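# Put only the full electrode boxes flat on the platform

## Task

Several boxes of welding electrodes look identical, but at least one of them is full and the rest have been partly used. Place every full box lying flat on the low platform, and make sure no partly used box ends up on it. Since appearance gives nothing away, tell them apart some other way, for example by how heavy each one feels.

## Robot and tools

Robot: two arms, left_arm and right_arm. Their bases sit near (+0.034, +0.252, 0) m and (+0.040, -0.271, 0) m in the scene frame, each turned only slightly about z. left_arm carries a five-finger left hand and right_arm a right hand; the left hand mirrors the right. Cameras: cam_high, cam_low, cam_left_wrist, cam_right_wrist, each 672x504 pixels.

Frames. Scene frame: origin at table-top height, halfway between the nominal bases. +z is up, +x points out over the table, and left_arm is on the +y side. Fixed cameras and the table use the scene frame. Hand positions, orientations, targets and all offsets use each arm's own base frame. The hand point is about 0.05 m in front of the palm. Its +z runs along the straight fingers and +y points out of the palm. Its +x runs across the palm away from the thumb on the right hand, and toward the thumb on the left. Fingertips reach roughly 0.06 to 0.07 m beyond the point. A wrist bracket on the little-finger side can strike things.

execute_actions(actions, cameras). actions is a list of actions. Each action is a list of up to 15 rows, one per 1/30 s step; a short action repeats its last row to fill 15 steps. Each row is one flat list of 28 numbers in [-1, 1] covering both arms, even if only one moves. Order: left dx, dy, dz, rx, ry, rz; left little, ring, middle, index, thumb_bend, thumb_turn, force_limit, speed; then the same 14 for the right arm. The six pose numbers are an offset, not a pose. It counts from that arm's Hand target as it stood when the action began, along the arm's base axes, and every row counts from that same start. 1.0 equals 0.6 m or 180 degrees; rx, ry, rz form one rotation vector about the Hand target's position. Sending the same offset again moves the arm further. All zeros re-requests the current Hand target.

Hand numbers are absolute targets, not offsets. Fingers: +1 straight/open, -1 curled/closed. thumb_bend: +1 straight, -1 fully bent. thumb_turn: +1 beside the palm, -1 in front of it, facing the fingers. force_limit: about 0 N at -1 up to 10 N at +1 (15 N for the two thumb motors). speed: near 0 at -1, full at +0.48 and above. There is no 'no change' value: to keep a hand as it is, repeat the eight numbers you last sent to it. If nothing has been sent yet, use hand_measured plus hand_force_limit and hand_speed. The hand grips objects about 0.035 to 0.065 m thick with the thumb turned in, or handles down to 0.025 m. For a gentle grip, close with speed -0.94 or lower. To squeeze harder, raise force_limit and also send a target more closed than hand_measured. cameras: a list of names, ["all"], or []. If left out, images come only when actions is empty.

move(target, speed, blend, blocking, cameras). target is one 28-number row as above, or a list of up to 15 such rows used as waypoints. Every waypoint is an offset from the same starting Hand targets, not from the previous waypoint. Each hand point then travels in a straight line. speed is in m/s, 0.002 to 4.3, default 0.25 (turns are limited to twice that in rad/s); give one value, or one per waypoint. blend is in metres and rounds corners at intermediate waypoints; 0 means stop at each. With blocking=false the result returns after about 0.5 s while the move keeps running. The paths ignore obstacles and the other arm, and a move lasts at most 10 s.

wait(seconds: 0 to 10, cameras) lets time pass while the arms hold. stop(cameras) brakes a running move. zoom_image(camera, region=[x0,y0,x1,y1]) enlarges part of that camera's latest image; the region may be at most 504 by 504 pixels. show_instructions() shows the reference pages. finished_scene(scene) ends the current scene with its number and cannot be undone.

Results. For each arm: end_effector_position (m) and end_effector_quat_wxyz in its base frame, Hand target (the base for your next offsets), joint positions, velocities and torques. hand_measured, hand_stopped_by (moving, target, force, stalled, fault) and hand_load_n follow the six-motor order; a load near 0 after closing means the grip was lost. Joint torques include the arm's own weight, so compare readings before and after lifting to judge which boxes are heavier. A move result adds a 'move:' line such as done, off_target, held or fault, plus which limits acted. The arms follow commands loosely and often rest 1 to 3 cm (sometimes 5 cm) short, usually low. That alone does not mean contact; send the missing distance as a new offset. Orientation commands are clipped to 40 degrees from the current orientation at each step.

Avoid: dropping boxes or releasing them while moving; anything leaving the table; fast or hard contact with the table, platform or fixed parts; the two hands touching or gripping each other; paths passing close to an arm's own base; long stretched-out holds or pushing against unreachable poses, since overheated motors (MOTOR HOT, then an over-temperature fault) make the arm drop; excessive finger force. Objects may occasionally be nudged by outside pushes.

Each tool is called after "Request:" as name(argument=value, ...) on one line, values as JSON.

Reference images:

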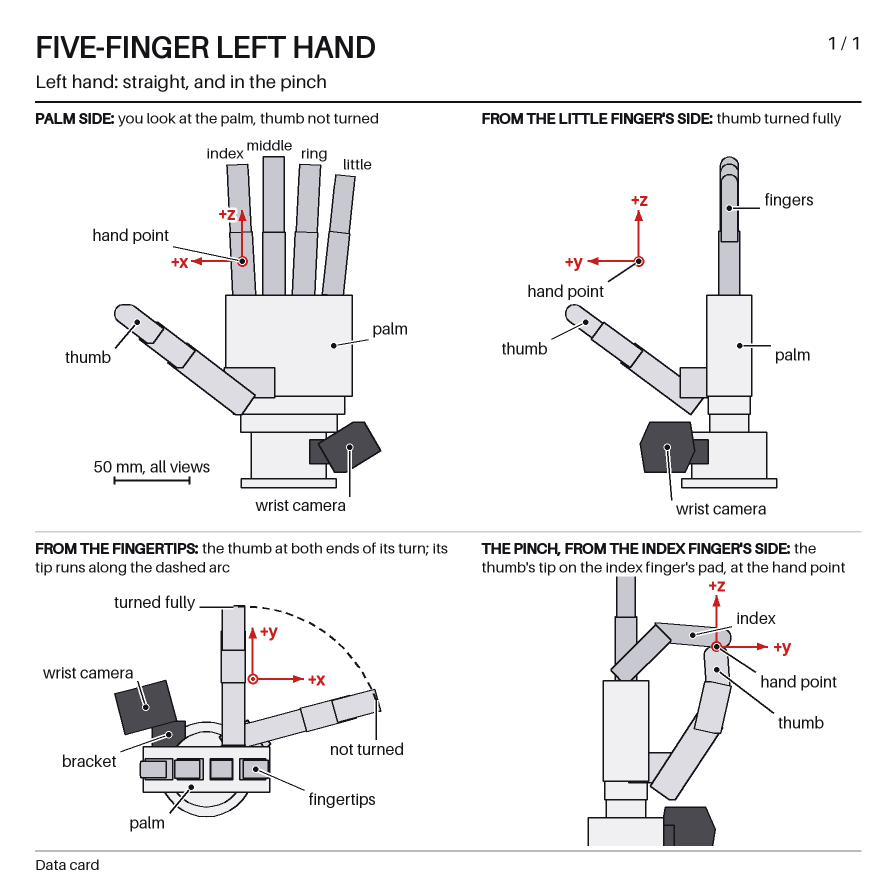

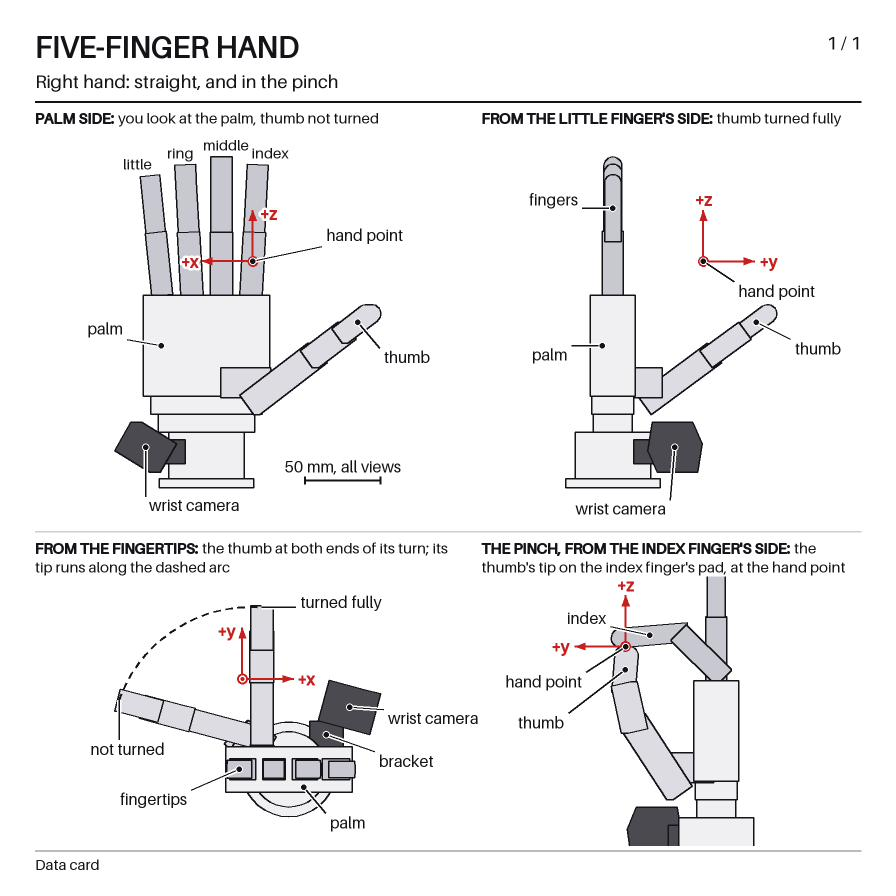

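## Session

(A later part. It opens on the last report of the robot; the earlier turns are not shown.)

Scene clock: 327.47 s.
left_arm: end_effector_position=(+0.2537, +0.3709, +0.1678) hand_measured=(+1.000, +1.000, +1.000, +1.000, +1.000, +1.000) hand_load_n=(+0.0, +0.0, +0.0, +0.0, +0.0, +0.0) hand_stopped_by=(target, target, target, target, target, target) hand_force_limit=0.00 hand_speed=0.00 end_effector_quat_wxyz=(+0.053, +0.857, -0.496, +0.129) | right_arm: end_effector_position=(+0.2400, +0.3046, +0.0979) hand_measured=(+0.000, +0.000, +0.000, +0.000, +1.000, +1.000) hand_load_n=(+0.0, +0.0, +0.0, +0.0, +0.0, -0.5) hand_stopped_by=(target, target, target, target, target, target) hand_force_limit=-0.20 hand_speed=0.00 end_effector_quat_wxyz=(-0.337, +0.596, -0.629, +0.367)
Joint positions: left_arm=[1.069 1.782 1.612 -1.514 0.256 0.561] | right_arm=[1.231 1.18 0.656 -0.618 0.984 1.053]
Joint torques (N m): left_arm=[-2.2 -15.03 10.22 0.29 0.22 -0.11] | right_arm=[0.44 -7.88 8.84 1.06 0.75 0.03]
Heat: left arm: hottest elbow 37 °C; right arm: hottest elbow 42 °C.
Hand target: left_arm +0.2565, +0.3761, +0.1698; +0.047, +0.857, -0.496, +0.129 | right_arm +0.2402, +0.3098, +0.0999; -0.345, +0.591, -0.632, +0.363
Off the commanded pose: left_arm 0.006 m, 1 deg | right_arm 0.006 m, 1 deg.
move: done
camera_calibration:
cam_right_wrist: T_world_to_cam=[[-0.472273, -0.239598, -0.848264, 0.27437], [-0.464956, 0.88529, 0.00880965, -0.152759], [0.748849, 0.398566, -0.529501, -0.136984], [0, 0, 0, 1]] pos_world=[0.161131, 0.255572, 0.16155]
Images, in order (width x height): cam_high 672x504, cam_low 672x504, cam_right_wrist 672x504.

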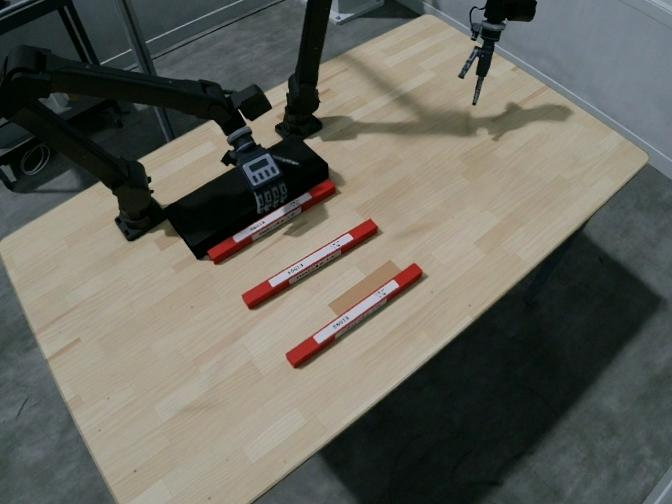

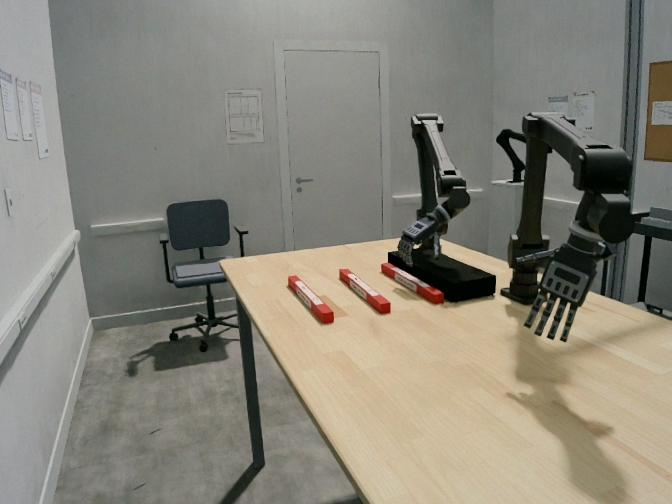

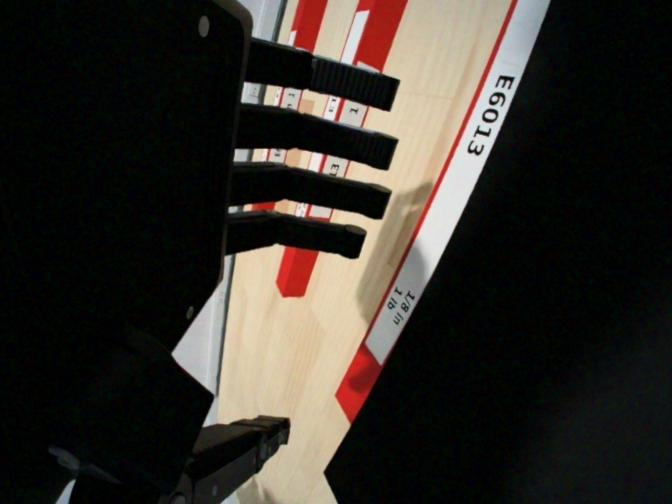

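Request:
execute_actions(actions=[], cameras=["cam_right_wrist","cam_high"])

Scene clock: 340.63 s.
left_arm: end_effector_position=(+0.2537, +0.3709, +0.1678) hand_measured=(+1.000, +1.000, +1.000, +1.000, +1.000, +1.000) hand_load_n=(+0.0, +0.0, -0.5, +0.0, +0.0, +0.0) hand_stopped_by=(target, target, target, target, target, target) hand_force_limit=0.00 hand_speed=0.00 end_effector_quat_wxyz=(+0.053, +0.857, -0.496, +0.129) | right_arm: end_effector_position=(+0.2400, +0.3046, +0.0979) hand_measured=(+0.000, +0.000, +0.000, +0.000, +1.000, +1.000) hand_load_n=(+0.0, +0.0, +0.0, -0.5, +0.0, -0.5) hand_stopped_by=(target, target, target, target, target, target) hand_force_limit=-0.20 hand_speed=0.00 end_effector_quat_wxyz=(-0.337, +0.596, -0.630, +0.367)
Joint positions: left_arm=[1.069 1.782 1.612 -1.514 0.256 0.561] | right_arm=[1.231 1.18 0.656 -0.618 0.984 1.054]
Joint velocities: within noise
Joint torques (N m): left_arm=[-2.02 -15.21 10.21 0.31 0.22 -0.11] | right_arm=[0.38 -7.88 8.84 1.05 0.76 0.03]
Motor temperatures (°C): left_arm=[34 34 37 32 26 28] | right_arm=[31 35 39 31 26 32]
Heat: left arm: hottest elbow 37 °C; right arm: hottest elbow 39 °C.
Hand target: left_arm +0.2565, +0.3761, +0.1698; +0.047, +0.857, -0.496, +0.129 | right_arm +0.2402, +0.3098, +0.1000; -0.345, +0.591, -0.632, +0.363
Off the commanded pose: left_arm 0.006 m, 1 deg | right_arm 0.006 m, 1 deg.
camera_calibration:
cam_right_wrist: T_world_to_cam=[[-0.472368, -0.238798, -0.848436, 0.274233], [-0.46454, 0.885502, 0.00940348, -0.153065], [0.749046, 0.398575, -0.529214, -0.137104], [0, 0, 0, 1]] pos_world=[0.161132, 0.255672, 0.16155]
Images, in order (width x height): cam_high 672x504, cam_right_wrist 672x504.

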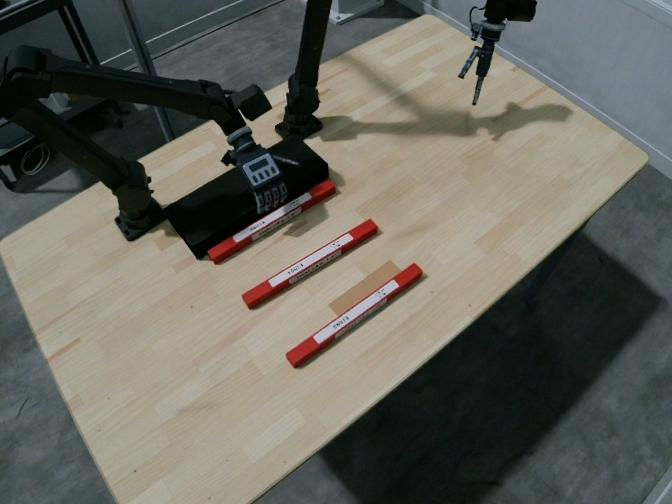

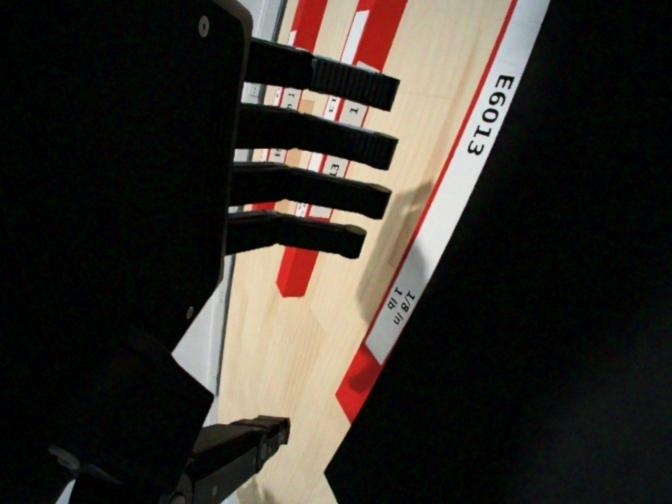

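Request:
move(target=[0,0,0,0,0,0,1,1,1,1,1,1,0,0, 0,0,-0.0867,0,0,0,0,0,0,0,1,1,-0.2,0], speed=0.06, cameras=["cam_right_wrist"])

Scene clock: 345.70 s.
left_arm: end_effector_position=(+0.2537, +0.3709, +0.1678) hand_measured=(+1.000, +1.000, +1.000, +1.000, +1.000, +1.000) hand_load_n=(+0.0, +0.0, +0.0, +0.0, +0.0, +0.0) hand_stopped_by=(target, target, target, target, target, target) hand_force_limit=0.00 hand_speed=0.00 end_effector_quat_wxyz=(+0.053, +0.857, -0.496, +0.129) | right_arm: end_effector_position=(+0.2432, +0.3088, +0.0580) hand_measured=(+0.000, +0.000, +0.000, +0.000, +1.000, +1.000) hand_load_n=(+0.0, +0.0, -2.0, +0.0, +0.0, +0.0) hand_stopped_by=(target, target, target, target, target, target) hand_force_limit=-0.20 hand_speed=0.00 end_effector_quat_wxyz=(-0.348, +0.587, -0.632, +0.366)
Joint positions: left_arm=[1.069 1.782 1.612 -1.514 0.256 0.561] | right_arm=[1.232 1.269 0.588 -0.434 0.995 1.055]
Joint velocities: left_arm=[0.005 0.005 -0.051 0.007 0.066 -0.066] | right_arm=[within noise]
Joint torques (N m): left_arm=[-2.14 -15.15 10.22 0.29 0.22 -0.11] | right_arm=[0.44 -6.77 7.05 1.18 0.28 0.02]
Heat: left arm: hottest elbow 37 °C; right arm: hottest elbow 39 °C.
Hand target: left_arm +0.2565, +0.3761, +0.1698; +0.047, +0.857, -0.496, +0.129 | right_arm +0.2402, +0.3098, +0.0480; -0.345, +0.591, -0.632, +0.363
Off the commanded pose: left_arm 0.006 m, 1 deg | right_arm 0.011 m, 1 deg.
move: off_target (right_arm)
camera_calibration:
cam_right_wrist: T_world_to_cam=[[-0.457855, -0.216985, -0.862141, 0.233411], [-0.460379, 0.887471, 0.0211327, -0.15717], [0.760539, 0.406587, -0.506228, -0.168924], [0, 0, 0, 1]] pos_world=[0.162984, 0.258813, 0.119041]
Images, in order (width x height): cam_right_wrist 672x504.

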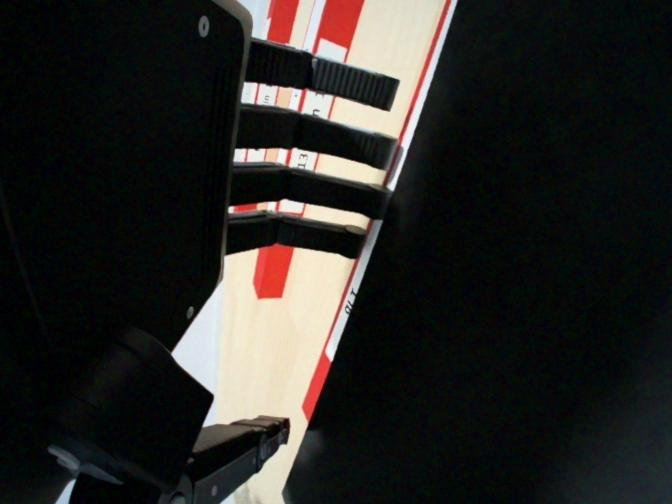

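Request:
move(target=[0,0,0,0,0,0,1,1,1,1,1,1,0,0, 0,0,-0.025,0,0,0,0,0,0,0,1,1,-0.2,0], speed=0.04, cameras=["cam_right_wrist"])

Request:
zoom_image(camera="cam_right_wrist", region=[220, 0, 500, 280])

Scene clock: 349.80 s.
left_arm: end_effector_position=(+0.2537, +0.3709, +0.1678) hand_measured=(+1.000, +1.000, +1.000, +1.000, +1.000, +1.000) hand_load_n=(+0.0, +0.0, +0.0, +0.0, +0.0, +0.0) hand_stopped_by=(target, target, target, target, target, target) hand_force_limit=0.00 hand_speed=0.00 end_effector_quat_wxyz=(+0.053, +0.857, -0.496, +0.129) | right_arm: end_effector_position=(+0.2469, +0.3114, +0.0566) hand_measured=(+0.000, +0.000, +0.000, +0.000, +1.000, +1.000) hand_load_n=(+0.0, +0.0, -4.5, +0.0, +0.0, +0.0) hand_stopped_by=(target, target, target, target, target, target) hand_force_limit=-0.20 hand_speed=0.00 end_effector_quat_wxyz=(+0.361, -0.577, +0.634, -0.368)
Joint positions: left_arm=[1.069 1.782 1.612 -1.514 0.256 0.561] | right_arm=[1.232 1.281 0.577 -0.384 1.012 1.055]
Joint torques (N m): left_arm=[-2.08 -15.09 10.19 0.29 0.23 -0.11] | right_arm=[0.44 -5.01 6.12 1.28 -0.46 0.04]
Heat: left arm: hottest elbow 37 °C; right arm: hottest elbow 38 °C.
Hand target: left_arm +0.2565, +0.3761, +0.1698; +0.047, +0.857, -0.496, +0.129 | right_arm +0.2401, +0.3098, +0.0329; +0.345, -0.591, +0.632, -0.363
Off the commanded pose: left_arm 0.006 m, 1 deg | right_arm 0.025 m, 2 deg.
move: off_target (right_arm)
camera_calibration:
cam_right_wrist: T_world_to_cam=[[-0.438941, -0.195846, -0.876912, 0.22403], [-0.454364, 0.890357, 0.0285846, -0.160565], [0.775167, 0.410984, -0.4798, -0.180051], [0, 0, 0, 1]] pos_world=[0.16495, 0.260834, 0.114656]
Images, in order (width x height): cam_right_wrist 672x504.

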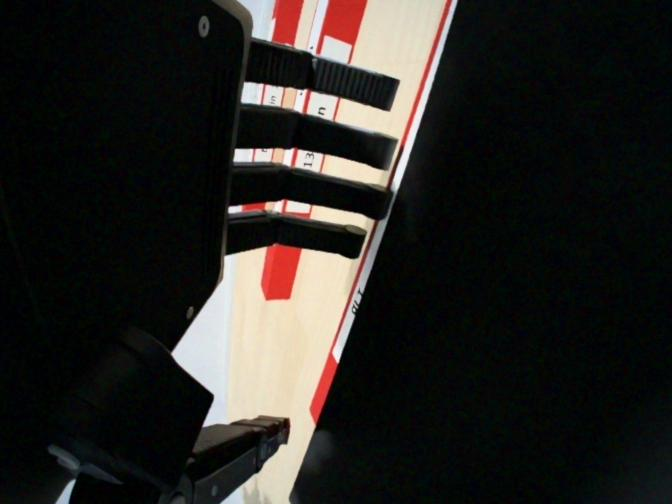

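Scaled by 1.800 from the camera's 672x504 image, which has a finer 960x720 frame.

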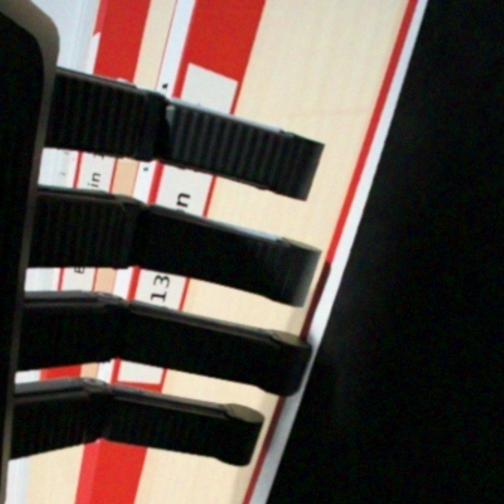

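Request:
move(target=[0,0,0,0,0,0,1,1,1,1,1,1,0,0, 0.07,0,0,0,0,0,0,0,0,0,1,1,-0.2,0], speed=0.06, cameras=["cam_right_wrist"])

Request:
zoom_image(camera="cam_right_wrist", region=[220, 0, 500, 280])

Scene clock: 354.53 s.
left_arm: end_effector_position=(+0.2537, +0.3709, +0.1678) hand_measured=(+1.000, +1.000, +1.000, +1.000, +1.000, +1.000) hand_load_n=(+0.0, +0.0, +0.0, +0.0, +0.0, +0.0) hand_stopped_by=(target, target, target, target, target, target) hand_force_limit=0.00 hand_speed=0.00 end_effector_quat_wxyz=(+0.053, +0.857, -0.496, +0.129) | right_arm: end_effector_position=(+0.2802, +0.3107, +0.0344) hand_measured=(+0.000, +0.000, +0.000, +0.000, +1.000, +1.000) hand_load_n=(-0.5, +0.0, +0.5, +0.5, +0.0, -0.5) hand_stopped_by=(target, target, target, target, target, target) hand_force_limit=-0.20 hand_speed=0.00 end_effector_quat_wxyz=(-0.345, +0.591, -0.633, +0.362)
Joint positions: left_arm=[1.069 1.782 1.612 -1.514 0.256 0.561] | right_arm=[1.118 1.359 0.574 -0.198 0.926 0.885]
Joint torques (N m): left_arm=[-2.14 -15.09 10.21 0.29 0.22 -0.11] | right_arm=[-0.44 -9.23 7.05 1.25 0.52 -0.15]
Heat: left arm: hottest elbow 37 °C; right arm: hottest elbow 37 °C.
Hand target: left_arm +0.2565, +0.3761, +0.1698; +0.047, +0.857, -0.496, +0.129 | right_arm +0.2821, +0.3097, +0.0329; -0.345, +0.591, -0.632, +0.363
Off the commanded pose: left_arm 0.006 m, 1 deg | right_arm 0.003 m, 0 deg.
move: done
camera_calibration:
cam_right_wrist: T_world_to_cam=[[-0.467724, -0.220399, -0.855955, 0.233949], [-0.464383, 0.885259, 0.025811, -0.139634], [0.752052, 0.409563, -0.516406, -0.207921], [0, 0, 0, 1]] pos_world=[0.200947, 0.260331, 0.096482]
Images, in order (width x height): cam_right_wrist 672x504.

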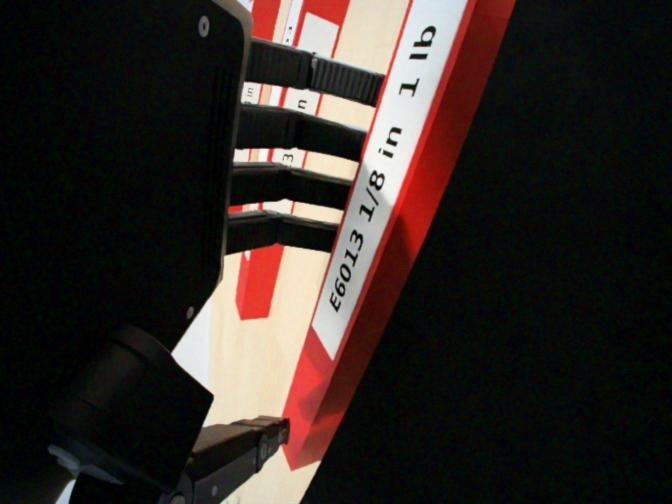

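Scaled by 1.800 from the camera's 672x504 image, which has a finer 960x720 frame.

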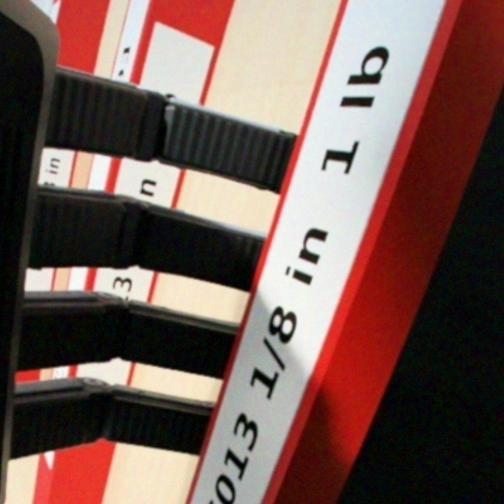

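Request:
move(target=[[0,0,0,0,0,0,1,1,1,1,1,1,0,0, 0,0,0.0833,0,0,0,0,0,0,0,1,1,-0.2,0],[0,0,0,0,0,0,1,1,1,1,1,1,0,0, -0.052,0,0.0667,0,0,0,0,0,0,0,1,1,-0.2,0],[0,0,0,0,0,0,1,1,1,1,1,1,0,0, -0.052,0,-0.004,0,0,0,0,0,0,0,1,1,-0.2,0],[0,0,0,0,0,0,1,1,1,1,1,1,0,0, 0.025,0,-0.004,0,0,0,0,0,0,0,1,1,-0.2,0],[0,0,0,0,0,0,1,1,1,1,1,1,0,0, 0.025,0,0.15,0,0,0,0,0,0,0,1,1,-0.2,0]], speed=[0.12,0.12,0.06,0.06,0.15], cameras=["cam_right_wrist","cam_high"])

Scene clock: 372.47 s.
left_arm: end_effector_position=(+0.2537, +0.3709, +0.1678) hand_measured=(+1.000, +1.000, +1.000, +1.000, +1.000, +1.000) hand_load_n=(+0.0, +0.0, +0.0, +0.0, +0.0, +0.0) hand_stopped_by=(target, target, target, target, target, target) hand_force_limit=0.00 hand_speed=0.00 end_effector_quat_wxyz=(+0.053, +0.857, -0.496, +0.129) | right_arm: end_effector_position=(+0.2886, +0.3003, +0.1074) hand_measured=(+0.000, +0.000, +0.000, +0.000, +1.000, +1.000) hand_load_n=(+0.0, +0.0, +0.0, +0.0, +0.0, +0.0) hand_stopped_by=(target, target, target, target, target, target) hand_force_limit=-0.20 hand_speed=0.00 end_effector_quat_wxyz=(-0.337, +0.598, -0.629, +0.365)
Joint positions: left_arm=[1.069 1.782 1.612 -1.514 0.256 0.561] | right_arm=[1.079 1.184 0.669 -0.442 0.902 0.825]
Joint torques (N m): left_arm=[-2.2 -15.09 10.24 0.31 0.22 -0.11] | right_arm=[-0.5 -8.18 12.56 0.36 0.53 -0.11]
Heat: left arm: hottest elbow 37 °C; right arm: hottest elbow 37 °C.
Hand target: left_arm +0.2565, +0.3761, +0.1698; +0.047, +0.857, -0.496, +0.129 | right_arm +0.2971, +0.3098, +0.1230; -0.345, +0.591, -0.632, +0.363
Off the commanded pose: left_arm 0.006 m, 1 deg | right_arm 0.020 m, 1 deg.
move: off_target (right_arm)
camera_calibration:
cam_right_wrist: T_world_to_cam=[[-0.474731, -0.239301, -0.846975, 0.304843], [-0.468279, 0.883487, 0.0128543, -0.125335], [0.745215, 0.402723, -0.531478, -0.166653], [0, 0, 0, 1]] pos_world=[0.210219, 0.250796, 0.171233]
Images, in order (width x height): cam_high 672x504, cam_right_wrist 672x504.

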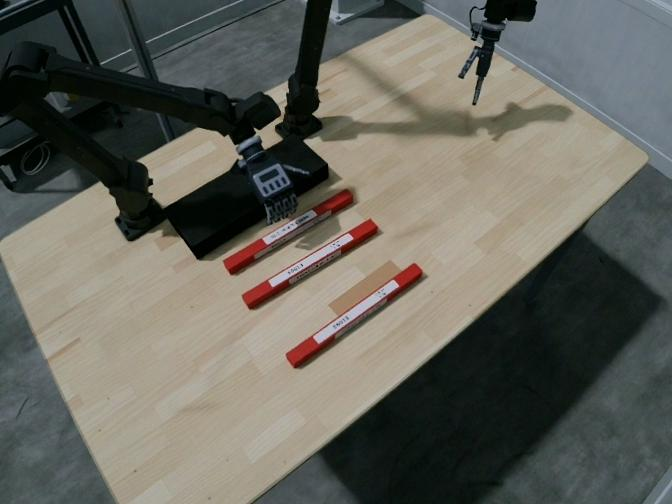

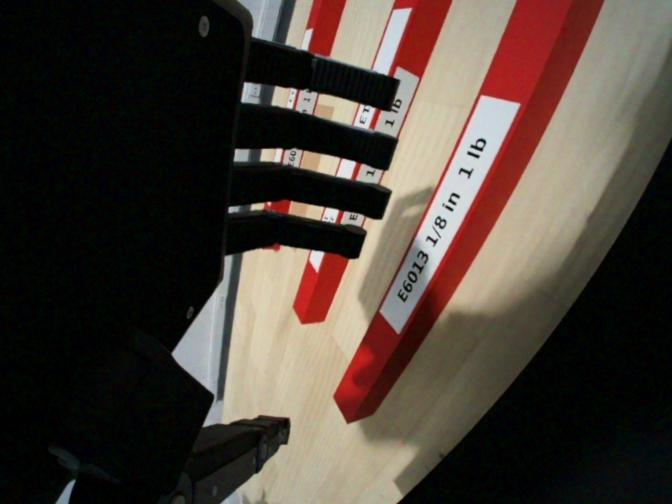

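Request:
move(target=[0,0,0,0,0,0,1,1,1,1,1,1,0,0, 0.0515,0.022,-0.03,0,0,0,0.4,0.4,0.4,0.4,0.8,-1,-0.4,0.2], speed=0.12, cameras=["cam_right_wrist"])

Scene clock: 388.20 s.
left_arm: end_effector_position=(+0.2537, +0.3709, +0.1678) hand_measured=(+1.000, +1.000, +1.000, +1.000, +1.000, +1.000) hand_load_n=(+0.0, +0.0, +0.0, +0.0, +0.0, +0.0) hand_stopped_by=(target, target, target, target, target, target) hand_force_limit=0.00 hand_speed=0.00 end_effector_quat_wxyz=(+0.053, +0.857, -0.496, +0.129) | right_arm: end_effector_position=(+0.3132, +0.3049, +0.0841) hand_measured=(+0.400, +0.400, +0.400, +0.400, +0.800, -1.000) hand_load_n=(+0.0, +0.0, +0.0, +0.0, +0.0, +0.0) hand_stopped_by=(target, target, target, target, target, target) hand_force_limit=-0.40 hand_speed=0.20 end_effector_quat_wxyz=(-0.324, +0.604, -0.629, +0.367)
Joint positions: left_arm=[1.069 1.782 1.612 -1.514 0.256 0.561] | right_arm=[1.02 1.282 0.682 -0.335 0.867 0.758]
Joint torques (N m): left_arm=[-2.02 -15.15 10.22 0.29 0.22 -0.11] | right_arm=[-0.5 -9.23 12.89 1.37 0.49 -0.14]
Heat: left arm: hottest elbow 37 °C; right arm: hottest elbow 39 °C.
Hand target: left_arm +0.2565, +0.3761, +0.1698; +0.047, +0.857, -0.496, +0.129 | right_arm +0.3281, +0.3229, +0.1050; -0.345, +0.591, -0.632, +0.363
Off the commanded pose: left_arm 0.006 m, 1 deg | right_arm 0.031 m, 3 deg.
move: off_target (right_arm)
camera_calibration:
cam_right_wrist: T_world_to_cam=[[-0.490277, -0.257966, -0.832515, 0.30722], [-0.465317, 0.885144, -0.000243241, -0.118014], [0.736959, 0.387264, -0.554002, -0.190051], [0, 0, 0, 1]] pos_world=[0.235769, 0.257312, 0.150448]
Images, in order (width x height): cam_right_wrist 672x504.

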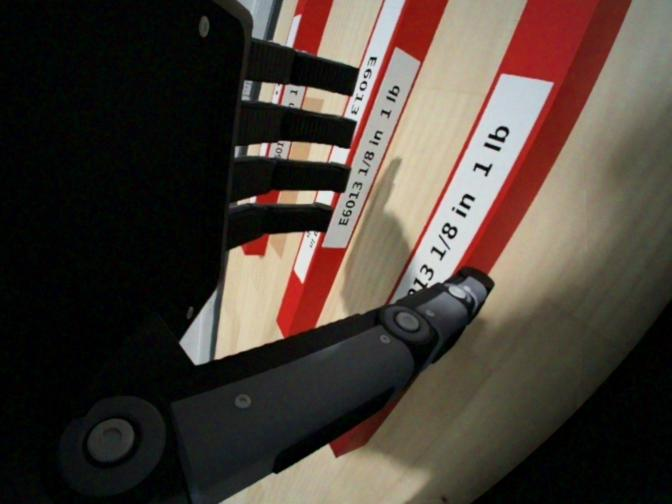

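Request:
move(target=[0,0,0,0,0,0,1,1,1,1,1,1,0,0, 0,0,-0.0667,0,0,0,0.4,0.4,0.4,0.4,0.8,-1,-0.4,0.2], speed=0.08, cameras=["cam_right_wrist"])

Scene clock: 392.47 s.
left_arm: end_effector_position=(+0.2537, +0.3709, +0.1678) hand_measured=(+1.000, +1.000, +1.000, +1.000, +1.000, +1.000) hand_load_n=(+0.0, +0.0, +0.0, +0.0, +0.0, +0.0) hand_stopped_by=(target, target, target, target, target, target) hand_force_limit=0.00 hand_speed=0.00 end_effector_quat_wxyz=(+0.053, +0.857, -0.496, +0.129) | right_arm: end_effector_position=(+0.3247, +0.3240, +0.0664) hand_measured=(+0.400, +0.400, +0.400, +0.400, +0.800, -1.000) hand_load_n=(+0.0, +0.0, +0.0, +0.0, +0.0, +0.0) hand_stopped_by=(target, target, target, target, target, target) hand_force_limit=-0.40 hand_speed=0.20 end_effector_quat_wxyz=(-0.345, +0.593, -0.632, +0.361)
Joint positions: left_arm=[1.069 1.782 1.612 -1.514 0.256 0.561] | right_arm=[1.02 1.364 0.677 -0.197 0.865 0.757]
Joint torques (N m): left_arm=[-1.96 -15.21 10.24 0.31 0.22 -0.12] | right_arm=[-0.56 -9.99 7.98 1.39 0.49 -0.15]
Heat: left arm: hottest elbow 37 °C; right arm: hottest elbow 40 °C.
Hand target: left_arm +0.2565, +0.3761, +0.1698; +0.047, +0.857, -0.496, +0.129 | right_arm +0.3281, +0.3230, +0.0650; -0.345, +0.591, -0.632, +0.363
Off the commanded pose: left_arm 0.006 m, 1 deg | right_arm 0.004 m, 0 deg.
move: done
camera_calibration:
cam_right_wrist: T_world_to_cam=[[-0.468337, -0.222183, -0.855158, 0.285835], [-0.466569, 0.884108, 0.0258173, -0.130464], [0.750316, 0.411082, -0.517724, -0.230098], [0, 0, 0, 1]] pos_world=[0.245643, 0.273441, 0.128676]
Images, in order (width x height): cam_right_wrist 672x504.

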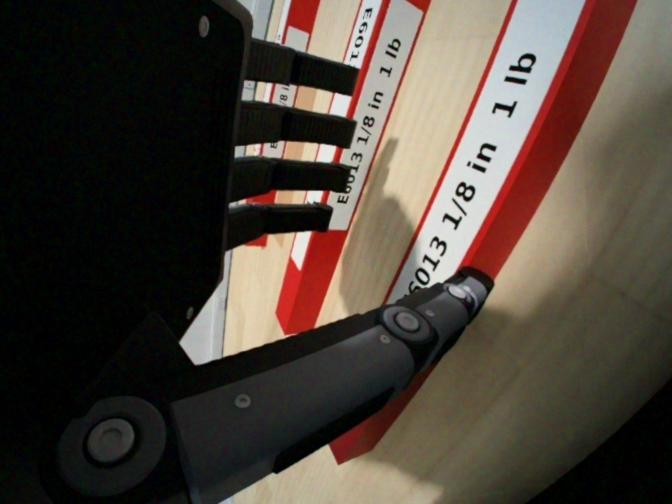

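Request:
move(target=[0,0,0,0,0,0,1,1,1,1,1,1,0,0, -0.005,0,-0.048,0,0,0,0.4,0.4,0.4,0.4,0.8,-1,-0.4,0.2], speed=0.06, cameras=["cam_right_wrist"])

Scene clock: 397.57 s.
left_arm: end_effector_position=(+0.2537, +0.3709, +0.1678) hand_measured=(+1.000, +1.000, +1.000, +1.000, +1.000, +1.000) hand_load_n=(+0.0, +0.0, +0.0, +0.0, +0.0, +0.0) hand_stopped_by=(target, target, target, target, target, target) hand_force_limit=0.00 hand_speed=0.00 end_effector_quat_wxyz=(+0.053, +0.857, -0.496, +0.129) | right_arm: end_effector_position=(+0.3234, +0.3216, +0.0368) hand_measured=(+0.400, +0.400, +0.400, +0.400, +0.800, -1.000) hand_load_n=(+0.0, +0.0, +0.0, +0.0, +0.0, +0.0) hand_stopped_by=(target, target, target, target, target, target) hand_force_limit=-0.40 hand_speed=0.20 end_effector_quat_wxyz=(-0.342, +0.594, -0.632, +0.363)
Joint positions: left_arm=[1.069 1.782 1.612 -1.514 0.256 0.561] | right_arm=[1.02 1.429 0.64 -0.103 0.867 0.757]
Joint torques (N m): left_arm=[-2.08 -15.09 10.21 0.28 0.22 -0.11] | right_arm=[0.09 -10.34 7.35 1.42 0.63 -0.07]
Heat: left arm: hottest elbow 37 °C; right arm: hottest elbow 39 °C.
Hand target: left_arm +0.2565, +0.3761, +0.1698; +0.047, +0.857, -0.496, +0.129 | right_arm +0.3250, +0.3229, +0.0361; -0.345, +0.591, -0.632, +0.363
Off the commanded pose: left_arm 0.006 m, 1 deg | right_arm 0.002 m, 1 deg.
move: done
camera_calibration:
cam_right_wrist: T_world_to_cam=[[-0.471135, -0.227484, -0.852222, 0.261868], [-0.465876, 0.88459, 0.021427, -0.128347], [0.748993, 0.407125, -0.522741, -0.241728], [0, 0, 0, 1]] pos_world=[0.244634, 0.271519, 0.0995594]
Images, in order (width x height): cam_right_wrist 672x504.

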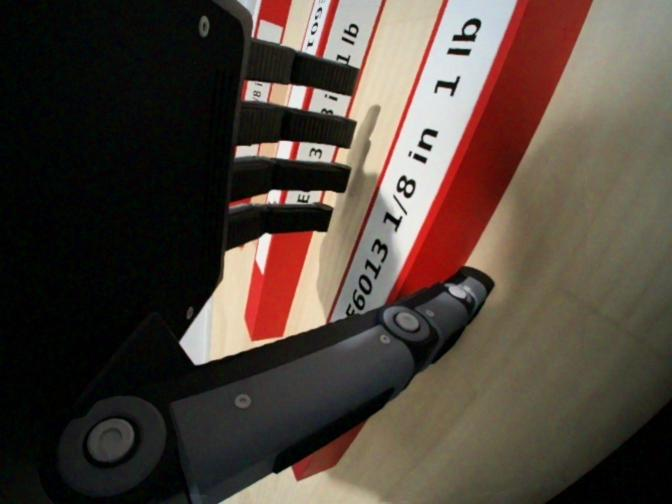

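Request:
execute_actions(actions=[[[0,0,0,0,0,0,1,1,1,1,1,1,0,0,0,0,0,0,0,0,-0.5,-0.5,-0.5,-0.5,0.8,-1,-0.4,-0.85]],[[0,0,0,0,0,0,1,1,1,1,1,1,0,0,0,0,0,0,0,0,-0.5,-0.5,-0.5,-0.5,0.8,-1,-0.4,-0.85]],[[0,0,0,0,0,0,1,1,1,1,1,1,0,0,0,0,0,0,0,0,-0.5,-0.5,-0.5,-0.5,0.8,-1,-0.4,-0.85]],[[0,0,0,0,0,0,1,1,1,1,1,1,0,0,0,0,0,0,0,0,-0.5,-0.5,-0.5,-0.5,0.8,-1,-0.4,-0.85]]])

Request:
execute_actions(actions=[[[0,0,0,0,0,0,1,1,1,1,1,1,0,0,0,0,0,0,0,0,-0.65,-0.65,-0.65,-0.65,0.8,-1,-0.2,-0.85]]], cameras=["cam_right_wrist"])

Scene clock: 409.03 s.
left_arm: end_effector_position=(+0.2537, +0.3709, +0.1678) hand_measured=(+1.000, +1.000, +1.000, +1.000, +1.000, +1.000) hand_load_n=(+0.0, +0.0, +0.0, -0.5, +0.0, +0.0) hand_stopped_by=(target, target, target, target, target, target) hand_force_limit=0.00 hand_speed=0.00 end_effector_quat_wxyz=(+0.053, +0.857, -0.496, +0.129) | right_arm: end_effector_position=(+0.3239, +0.3214, +0.0372) hand_measured=(-0.500, -0.320, -0.236, -0.308, +0.802, -1.000) hand_load_n=(+1.0, +3.0, +0.0, +1.5, +8.0, +3.0) hand_stopped_by=(target, force, force, force, target, target) hand_force_limit=-0.40 hand_speed=-0.85 end_effector_quat_wxyz=(-0.342, +0.593, -0.631, +0.364)
Joint positions: left_arm=[1.069 1.782 1.612 -1.514 0.256 0.561] | right_arm=[1.02 1.429 0.64 -0.101 0.87 0.755]
Joint torques (N m): left_arm=[-2.08 -15.15 10.22 0.28 0.23 -0.11] | right_arm=[-0.09 -10.34 7.35 1.33 0.49 -0.06]
Heat: left arm: hottest elbow 38 °C; right arm: hottest elbow 37 °C.
Hand target: left_arm +0.2565, +0.3761, +0.1698; +0.047, +0.857, -0.496, +0.129 | right_arm +0.3250, +0.3229, +0.0360; -0.345, +0.591, -0.632, +0.363
Off the commanded pose: left_arm 0.006 m, 1 deg | right_arm 0.002 m, 0 deg.
Step readings (end_effector_position of left_arm | right_arm):
0: (+0.2537, +0.3709, +0.1678) | (+0.3234, +0.3216, +0.0368)
1: (+0.2537, +0.3709, +0.1678) | (+0.3234, +0.3216, +0.0368)
2: (+0.2537, +0.3709, +0.1678) | (+0.3234, +0.3216, +0.0368)
4: (+0.2537, +0.3709, +0.1678) | (+0.3235, +0.3215, +0.0368)
8: (+0.2537, +0.3709, +0.1678) | (+0.3235, +0.3215, +0.0368)
15: (+0.2537, +0.3709, +0.1678) | (+0.3235, +0.3215, +0.0368)
16: (+0.2537, +0.3709, +0.1678) | (+0.3235, +0.3215, +0.0368)
17: (+0.2537, +0.3709, +0.1678) | (+0.3235, +0.3215, +0.0368)
19: (+0.2537, +0.3709, +0.1678) | (+0.3235, +0.3215, +0.0368)
23: (+0.2537, +0.3709, +0.1678) | (+0.3235, +0.3215, +0.0368)
30: (+0.2537, +0.3709, +0.1678) | (+0.3235, +0.3215, +0.0368)
31: (+0.2537, +0.3709, +0.1678) | (+0.3235, +0.3215, +0.0368)
32: (+0.2537, +0.3709, +0.1678) | (+0.3235, +0.3215, +0.0368)
34: (+0.2537, +0.3709, +0.1678) | (+0.3235, +0.3215, +0.0368)
38: (+0.2537, +0.3709, +0.1678) | (+0.3235, +0.3215, +0.0368)
45: (+0.2537, +0.3709, +0.1678) | (+0.3238, +0.3215, +0.0371)
46: (+0.2537, +0.3709, +0.1678) | (+0.3238, +0.3216, +0.0371)
47: (+0.2537, +0.3709, +0.1678) | (+0.3238, +0.3216, +0.0371)
49: (+0.2537, +0.3709, +0.1678) | (+0.3238, +0.3215, +0.0372)
53: (+0.2537, +0.3709, +0.1678) | (+0.3239, +0.3214, +0.0372)
60: (+0.2537, +0.3709, +0.1678) | (+0.3240, +0.3214, +0.0373)

Scene clock: 409.73 s.
left_arm: end_effector_position=(+0.2537, +0.3709, +0.1678) hand_measured=(+1.000, +1.000, +1.000, +1.000, +1.000, +1.000) hand_load_n=(+0.0, +0.0, +0.0, +0.0, +0.0, +0.0) hand_stopped_by=(target, target, target, target, target, target) hand_force_limit=0.00 hand_speed=0.00 end_effector_quat_wxyz=(+0.053, +0.857, -0.496, +0.129) | right_arm: end_effector_position=(+0.3241, +0.3213, +0.0374) hand_measured=(-0.650, -0.332, -0.276, -0.332, +0.804, -1.000) hand_load_n=(+0.0, +0.5, +6.0, +3.5, +12.0, +2.0) hand_stopped_by=(target, force, force, force, target, target) hand_force_limit=-0.20 hand_speed=-0.85 end_effector_quat_wxyz=(-0.342, +0.593, -0.631, +0.364)
Joint positions: left_arm=[1.069 1.782 1.612 -1.514 0.256 0.561] | right_arm=[1.02 1.429 0.64 -0.1 0.87 0.755]
Joint torques (N m): left_arm=[-2.08 -15.15 10.19 0.29 0.22 -0.11] | right_arm=[-0.03 -10.34 7.35 1.33 0.45 -0.05]
Heat: left arm: hottest elbow 38 °C; right arm: hottest elbow 37 °C.
Hand target: left_arm +0.2565, +0.3761, +0.1698; +0.047, +0.857, -0.496, +0.129 | right_arm +0.3250, +0.3229, +0.0361; -0.345, +0.591, -0.632, +0.363
Off the commanded pose: left_arm 0.006 m, 1 deg | right_arm 0.002 m, 0 deg.
Step readings (end_effector_position of left_arm | right_arm):
0: (+0.2537, +0.3709, +0.1678) | (+0.3239, +0.3214, +0.0372)
1: (+0.2537, +0.3709, +0.1678) | (+0.3239, +0.3214, +0.0372)
2: (+0.2537, +0.3709, +0.1678) | (+0.3239, +0.3214, +0.0372)
4: (+0.2537, +0.3709, +0.1678) | (+0.3240, +0.3213, +0.0373)
8: (+0.2537, +0.3709, +0.1678) | (+0.3241, +0.3213, +0.0374)
15: (+0.2537, +0.3709, +0.1678) | (+0.3241, +0.3213, +0.0374)
camera_calibration:
cam_right_wrist: T_world_to_cam=[[-0.468314, -0.227528, -0.853764, 0.261843], [-0.464514, 0.885365, 0.0188489, -0.128488], [0.751604, 0.405412, -0.520319, -0.242155], [0, 0, 0, 1]] pos_world=[0.244945, 0.271509, 0.099976]
Images, in order (width x height): cam_right_wrist 672x504.

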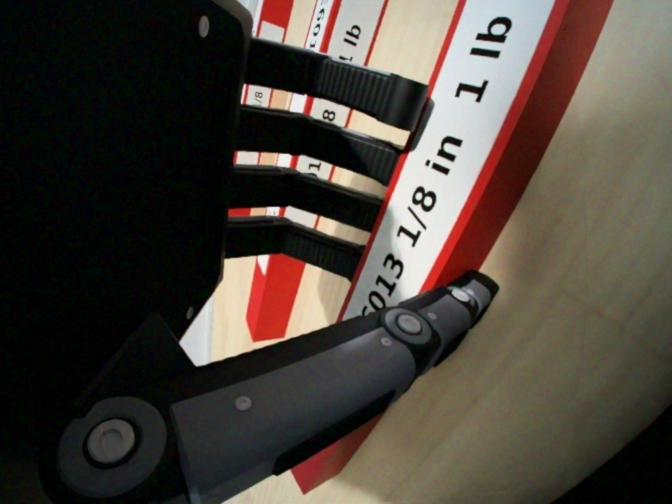

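Request:
execute_actions(actions=[[[0,0,0,0,0,0,1,1,1,1,1,1,0,0,0,0,0,0,0,0,-0.65,-0.7,-0.7,-0.7,0.8,-1,-0.1,-0.85]]])

Request:
move(target=[0,0,0,0,0,0,1,1,1,1,1,1,0,0, 0,0,0.13,0,0,0,-0.65,-0.7,-0.7,-0.7,0.8,-1,-0.1,-0.85], speed=0.1, cameras=["cam_right_wrist","cam_high"])

Scene clock: 415.20 s.
left_arm: end_effector_position=(+0.2537, +0.3709, +0.1678) hand_measured=(+1.000, +1.000, +1.000, +1.000, +1.000, +1.000) hand_load_n=(+0.0, +0.0, +0.0, +0.0, +0.0, -0.5) hand_stopped_by=(target, target, target, target, target, target) hand_force_limit=0.00 hand_speed=0.00 end_effector_quat_wxyz=(+0.053, +0.857, -0.496, +0.129) | right_arm: end_effector_position=(+0.3241, +0.3213, +0.0374) hand_measured=(-0.650, -0.358, -0.276, -0.344, +0.804, -1.000) hand_load_n=(+0.0, +6.5, +1.5, +3.0, +14.5, +2.0) hand_stopped_by=(target, force, force, force, target, target) hand_force_limit=-0.10 hand_speed=-0.85 end_effector_quat_wxyz=(-0.342, +0.593, -0.631, +0.364)
Joint positions: left_arm=[1.069 1.782 1.612 -1.514 0.256 0.561] | right_arm=[1.02 1.429 0.64 -0.1 0.871 0.755]
Joint torques (N m): left_arm=[-2.14 -15.15 10.24 0.29 0.22 -0.11] | right_arm=[-0.03 -10.29 7.36 1.32 0.44 -0.06]
Heat: left arm: hottest elbow 38 °C; right arm: hottest elbow 37 °C.
Hand target: left_arm +0.2565, +0.3761, +0.1698; +0.047, +0.857, -0.496, +0.129 | right_arm +0.3250, +0.3229, +0.0361; -0.345, +0.591, -0.632, +0.363
Off the commanded pose: left_arm 0.006 m, 1 deg | right_arm 0.002 m, 0 deg.
Step readings (end_effector_position of left_arm | right_arm):
0: (+0.2537, +0.3709, +0.1678) | (+0.3241, +0.3213, +0.0374)
1: (+0.2537, +0.3709, +0.1678) | (+0.3241, +0.3213, +0.0374)
2: (+0.2537, +0.3709, +0.1678) | (+0.3241, +0.3213, +0.0374)
4: (+0.2537, +0.3709, +0.1678) | (+0.3241, +0.3213, +0.0374)
8: (+0.2537, +0.3709, +0.1678) | (+0.3241, +0.3213, +0.0374)
15: (+0.2537, +0.3709, +0.1678) | (+0.3241, +0.3213, +0.0374)

Scene clock: 416.57 s.
left_arm: end_effector_position=(+0.2537, +0.3709, +0.1678) hand_measured=(+1.000, +1.000, +1.000, +1.000, +1.000, +1.000) hand_load_n=(+0.0, +0.0, +0.0, +0.0, +0.0, +0.0) hand_stopped_by=(target, target, target, target, target, target) hand_force_limit=0.00 hand_speed=0.00 end_effector_quat_wxyz=(+0.053, +0.857, -0.496, +0.129) | right_arm: end_effector_position=(+0.3072, +0.2975, +0.0727) hand_measured=(-0.650, -0.358, -0.276, -0.344, +0.804, -1.000) hand_load_n=(+0.0, +4.5, +1.5, +3.0, +15.0, +4.0) hand_stopped_by=(target, force, force, force, target, target) hand_force_limit=-0.10 hand_speed=-0.85 end_effector_quat_wxyz=(-0.307, +0.615, -0.626, +0.369)
Joint positions: left_arm=[1.069 1.782 1.612 -1.514 0.256 0.561] | right_arm=[1.02 1.289 0.67 -0.354 0.86 0.758]
Joint torques (N m): left_arm=[-1.96 -15.21 10.21 0.31 0.21 -0.12] | right_arm=[0.03 -11.81 14.65 0.61 0.96 -0.08]
Heat: left arm: hottest elbow 38 °C; right arm: hottest elbow 37 °C.
Hand target: left_arm +0.2565, +0.3761, +0.1698; +0.047, +0.857, -0.496, +0.129 | right_arm +0.3250, +0.3229, +0.1141; -0.345, +0.591, -0.632, +0.363
Off the commanded pose: left_arm 0.006 m, 1 deg | right_arm 0.052 m, 5 deg.
move: off_target (right_arm)
camera_calibration:
cam_right_wrist: T_world_to_cam=[[-0.509924, -0.284833, -0.811695, 0.305481], [-0.468997, 0.883068, -0.0152451, -0.111332], [0.721124, 0.372908, -0.583883, -0.177826], [0, 0, 0, 1]] pos_world=[0.231792, 0.251638, 0.142431]
Images, in order (width x height): cam_high 672x504, cam_right_wrist 672x504.

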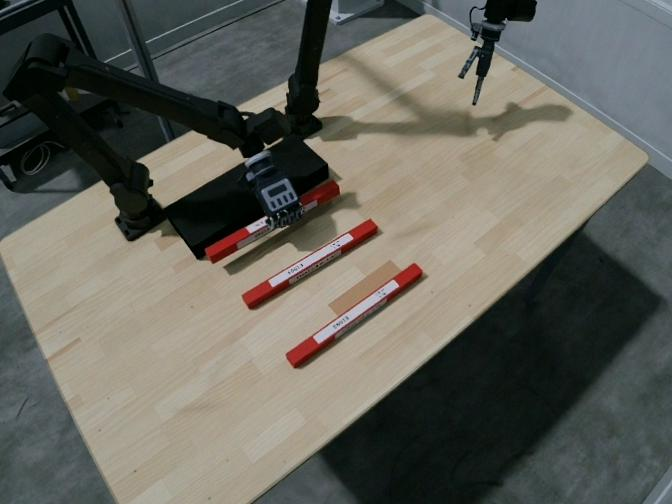

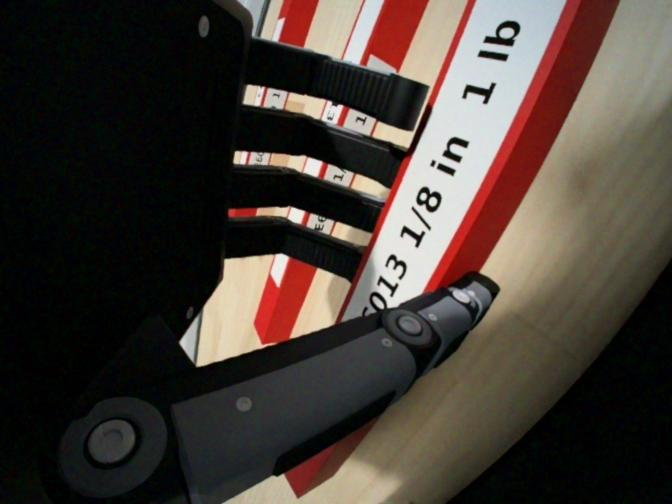

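Request:
move(target=[[0,0,0,0,0,0,1,1,1,1,1,1,0,0, 0,-0.02,0.06,0,0,0,-0.65,-0.7,-0.7,-0.7,0.8,-1,-0.1,-0.85],[0,0,0,0,0,0,1,1,1,1,1,1,0,0, 0.2083,-0.0382,0.06,0,0,0,-0.65,-0.7,-0.7,-0.7,0.8,-1,-0.1,-0.85],[0,0,0,0,0,0,1,1,1,1,1,1,0,0, 0.2083,-0.0382,0.1435,0,0,0,-0.65,-0.7,-0.7,-0.7,0.8,-1,-0.1,-0.85]], speed=0.12, blend=[0.01,0,0])

Request:
move(target=[0,0,0,0,0,0,1,1,1,1,1,1,0,0, 0,0,0.08,0,0,0,-0.65,-0.7,-0.7,-0.7,0.8,-1,-0.1,-0.85], speed=0.12)

Request:
move(target=[0,0,0,0,0,0,1,1,1,1,1,1,0,0, 0,0,-0.08,0,0,0,-0.65,-0.7,-0.7,-0.7,0.8,-1,-0.1,-0.85], speed=0.12, cameras=["cam_high","cam_right_wrist"])

Scene clock: 426.20 s.
left_arm: end_effector_position=(+0.2537, +0.3709, +0.1678) hand_measured=(+1.000, +1.000, +1.000, +1.000, +1.000, +1.000) hand_load_n=(+0.0, +0.0, +0.0, +0.0, +0.0, +0.0) hand_stopped_by=(target, target, target, target, target, target) hand_force_limit=0.00 hand_speed=0.00 end_effector_quat_wxyz=(+0.053, +0.857, -0.496, +0.129) | right_arm: end_effector_position=(+0.4283, +0.2850, +0.1478) hand_measured=(-0.650, -0.358, -0.276, -0.344, +0.804, -1.000) hand_load_n=(+0.0, +4.5, +2.0, +3.5, +14.5, +3.5) hand_stopped_by=(target, force, force, force, target, target) hand_force_limit=-0.10 hand_speed=-0.85 end_effector_quat_wxyz=(-0.304, +0.614, -0.635, +0.357)
Joint positions: left_arm=[1.069 1.782 1.612 -1.514 0.256 0.561] | right_arm=[0.734 1.342 0.926 -0.37 0.657 0.486]
Joint torques (N m): left_arm=[-2.08 -15.21 10.19 0.31 0.22 -0.11] | right_arm=[-0.26 -14.45 16.42 0.99 0.63 -0.18]
Heat: left arm: hottest elbow 38 °C; right arm: hottest elbow 40 °C.
Hand target: left_arm +0.2565, +0.3761, +0.1698; +0.047, +0.857, -0.496, +0.129 | right_arm +0.4501, +0.3001, +0.2003; -0.345, +0.591, -0.632, +0.363
Off the commanded pose: left_arm 0.006 m, 1 deg | right_arm 0.059 m, 5 deg.
move: off_target (right_arm)

Scene clock: 427.23 s.
left_arm: end_effector_position=(+0.2537, +0.3709, +0.1678) hand_measured=(+1.000, +1.000, +1.000, +1.000, +1.000, +1.000) hand_load_n=(+0.0, -0.5, +0.0, +0.0, +0.0, +0.0) hand_stopped_by=(target, target, target, target, target, target) hand_force_limit=0.00 hand_speed=0.00 end_effector_quat_wxyz=(+0.053, +0.857, -0.496, +0.129) | right_arm: end_effector_position=(+0.4309, +0.2873, +0.1923) hand_measured=(-0.650, -0.358, -0.276, -0.344, +0.804, -1.000) hand_load_n=(+0.0, +5.0, +2.0, +3.5, +15.0, +4.0) hand_stopped_by=(target, force, force, force, target, target) hand_force_limit=-0.10 hand_speed=-0.85 end_effector_quat_wxyz=(-0.302, +0.616, -0.634, +0.357)
Joint positions: left_arm=[1.069 1.782 1.612 -1.514 0.256 0.561] | right_arm=[0.734 1.31 1.022 -0.502 0.657 0.485]
Joint torques (N m): left_arm=[-2.02 -15.15 10.22 0.29 0.22 -0.11] | right_arm=[-0.15 -14.51 17.11 0.96 0.64 -0.18]
Heat: left arm: hottest elbow 38 °C; right arm: hottest elbow 40 °C.
Hand target: left_arm +0.2565, +0.3761, +0.1698; +0.047, +0.857, -0.496, +0.129 | right_arm +0.4500, +0.3000, +0.2482; -0.345, +0.591, -0.632, +0.363
Off the commanded pose: left_arm 0.006 m, 1 deg | right_arm 0.061 m, 6 deg.
move: off_target (right_arm)

Scene clock: 428.30 s.
left_arm: end_effector_position=(+0.2537, +0.3709, +0.1678) hand_measured=(+1.000, +1.000, +1.000, +1.000, +1.000, +1.000) hand_load_n=(+0.0, +0.0, +0.0, +0.0, +0.5, +0.0) hand_stopped_by=(target, target, target, target, target, target) hand_force_limit=0.00 hand_speed=0.00 end_effector_quat_wxyz=(+0.053, +0.857, -0.496, +0.129) | right_arm: end_effector_position=(+0.4377, +0.2936, +0.1684) hand_measured=(-0.650, -0.358, -0.276, -0.344, +0.804, -1.000) hand_load_n=(+0.0, +5.0, +1.5, +3.5, +15.0, +4.0) hand_stopped_by=(target, force, force, force, target, target) hand_force_limit=-0.10 hand_speed=-0.85 end_effector_quat_wxyz=(-0.313, +0.610, -0.634, +0.357)
Joint positions: left_arm=[1.069 1.782 1.612 -1.514 0.256 0.561] | right_arm=[0.734 1.346 0.98 -0.401 0.657 0.485]
Joint torques (N m): left_arm=[-2.08 -15.15 10.24 0.31 0.23 -0.11] | right_arm=[-0.21 -14.62 12.25 2.11 0.64 -0.17]
Heat: left arm: hottest elbow 38 °C; right arm: hottest elbow 40 °C.
Hand target: left_arm +0.2565, +0.3761, +0.1698; +0.047, +0.857, -0.496, +0.129 | right_arm +0.4501, +0.3001, +0.2003; -0.345, +0.591, -0.632, +0.363
Off the commanded pose: left_arm 0.006 m, 1 deg | right_arm 0.035 m, 4 deg.
move: off_target (right_arm)
camera_calibration:
cam_right_wrist: T_world_to_cam=[[-0.518785, -0.258093, -0.815015, 0.445119], [-0.464629, 0.885372, 0.0153799, -0.0529553], [0.717622, 0.386659, -0.579235, -0.217869], [0, 0, 0, 1]] pos_world=[0.362664, 0.246008, 0.237396]
Images, in order (width x height): cam_high 672x504, cam_right_wrist 672x504.

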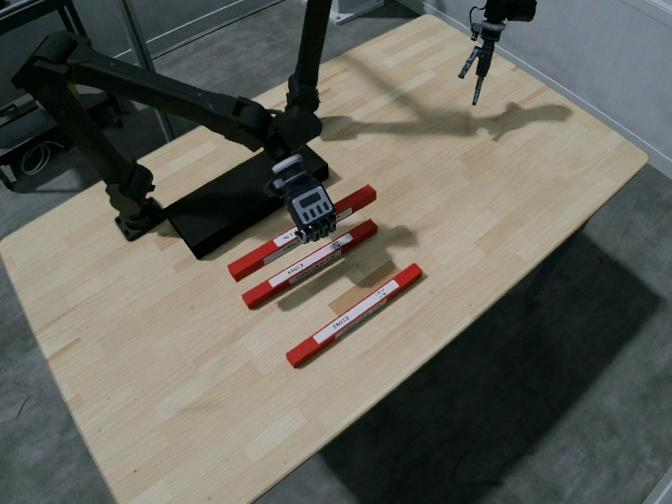

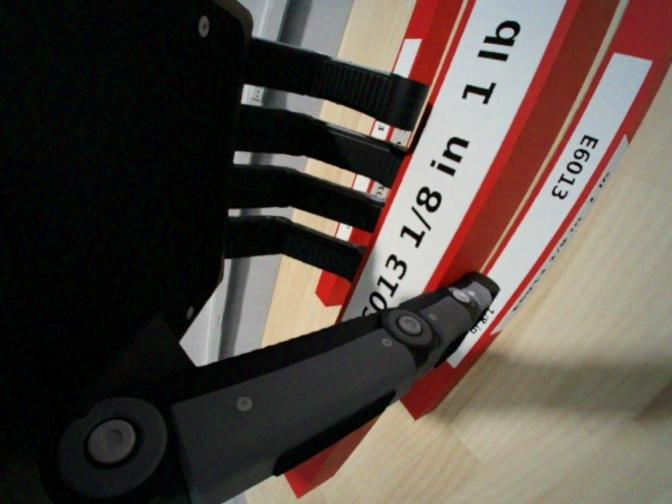

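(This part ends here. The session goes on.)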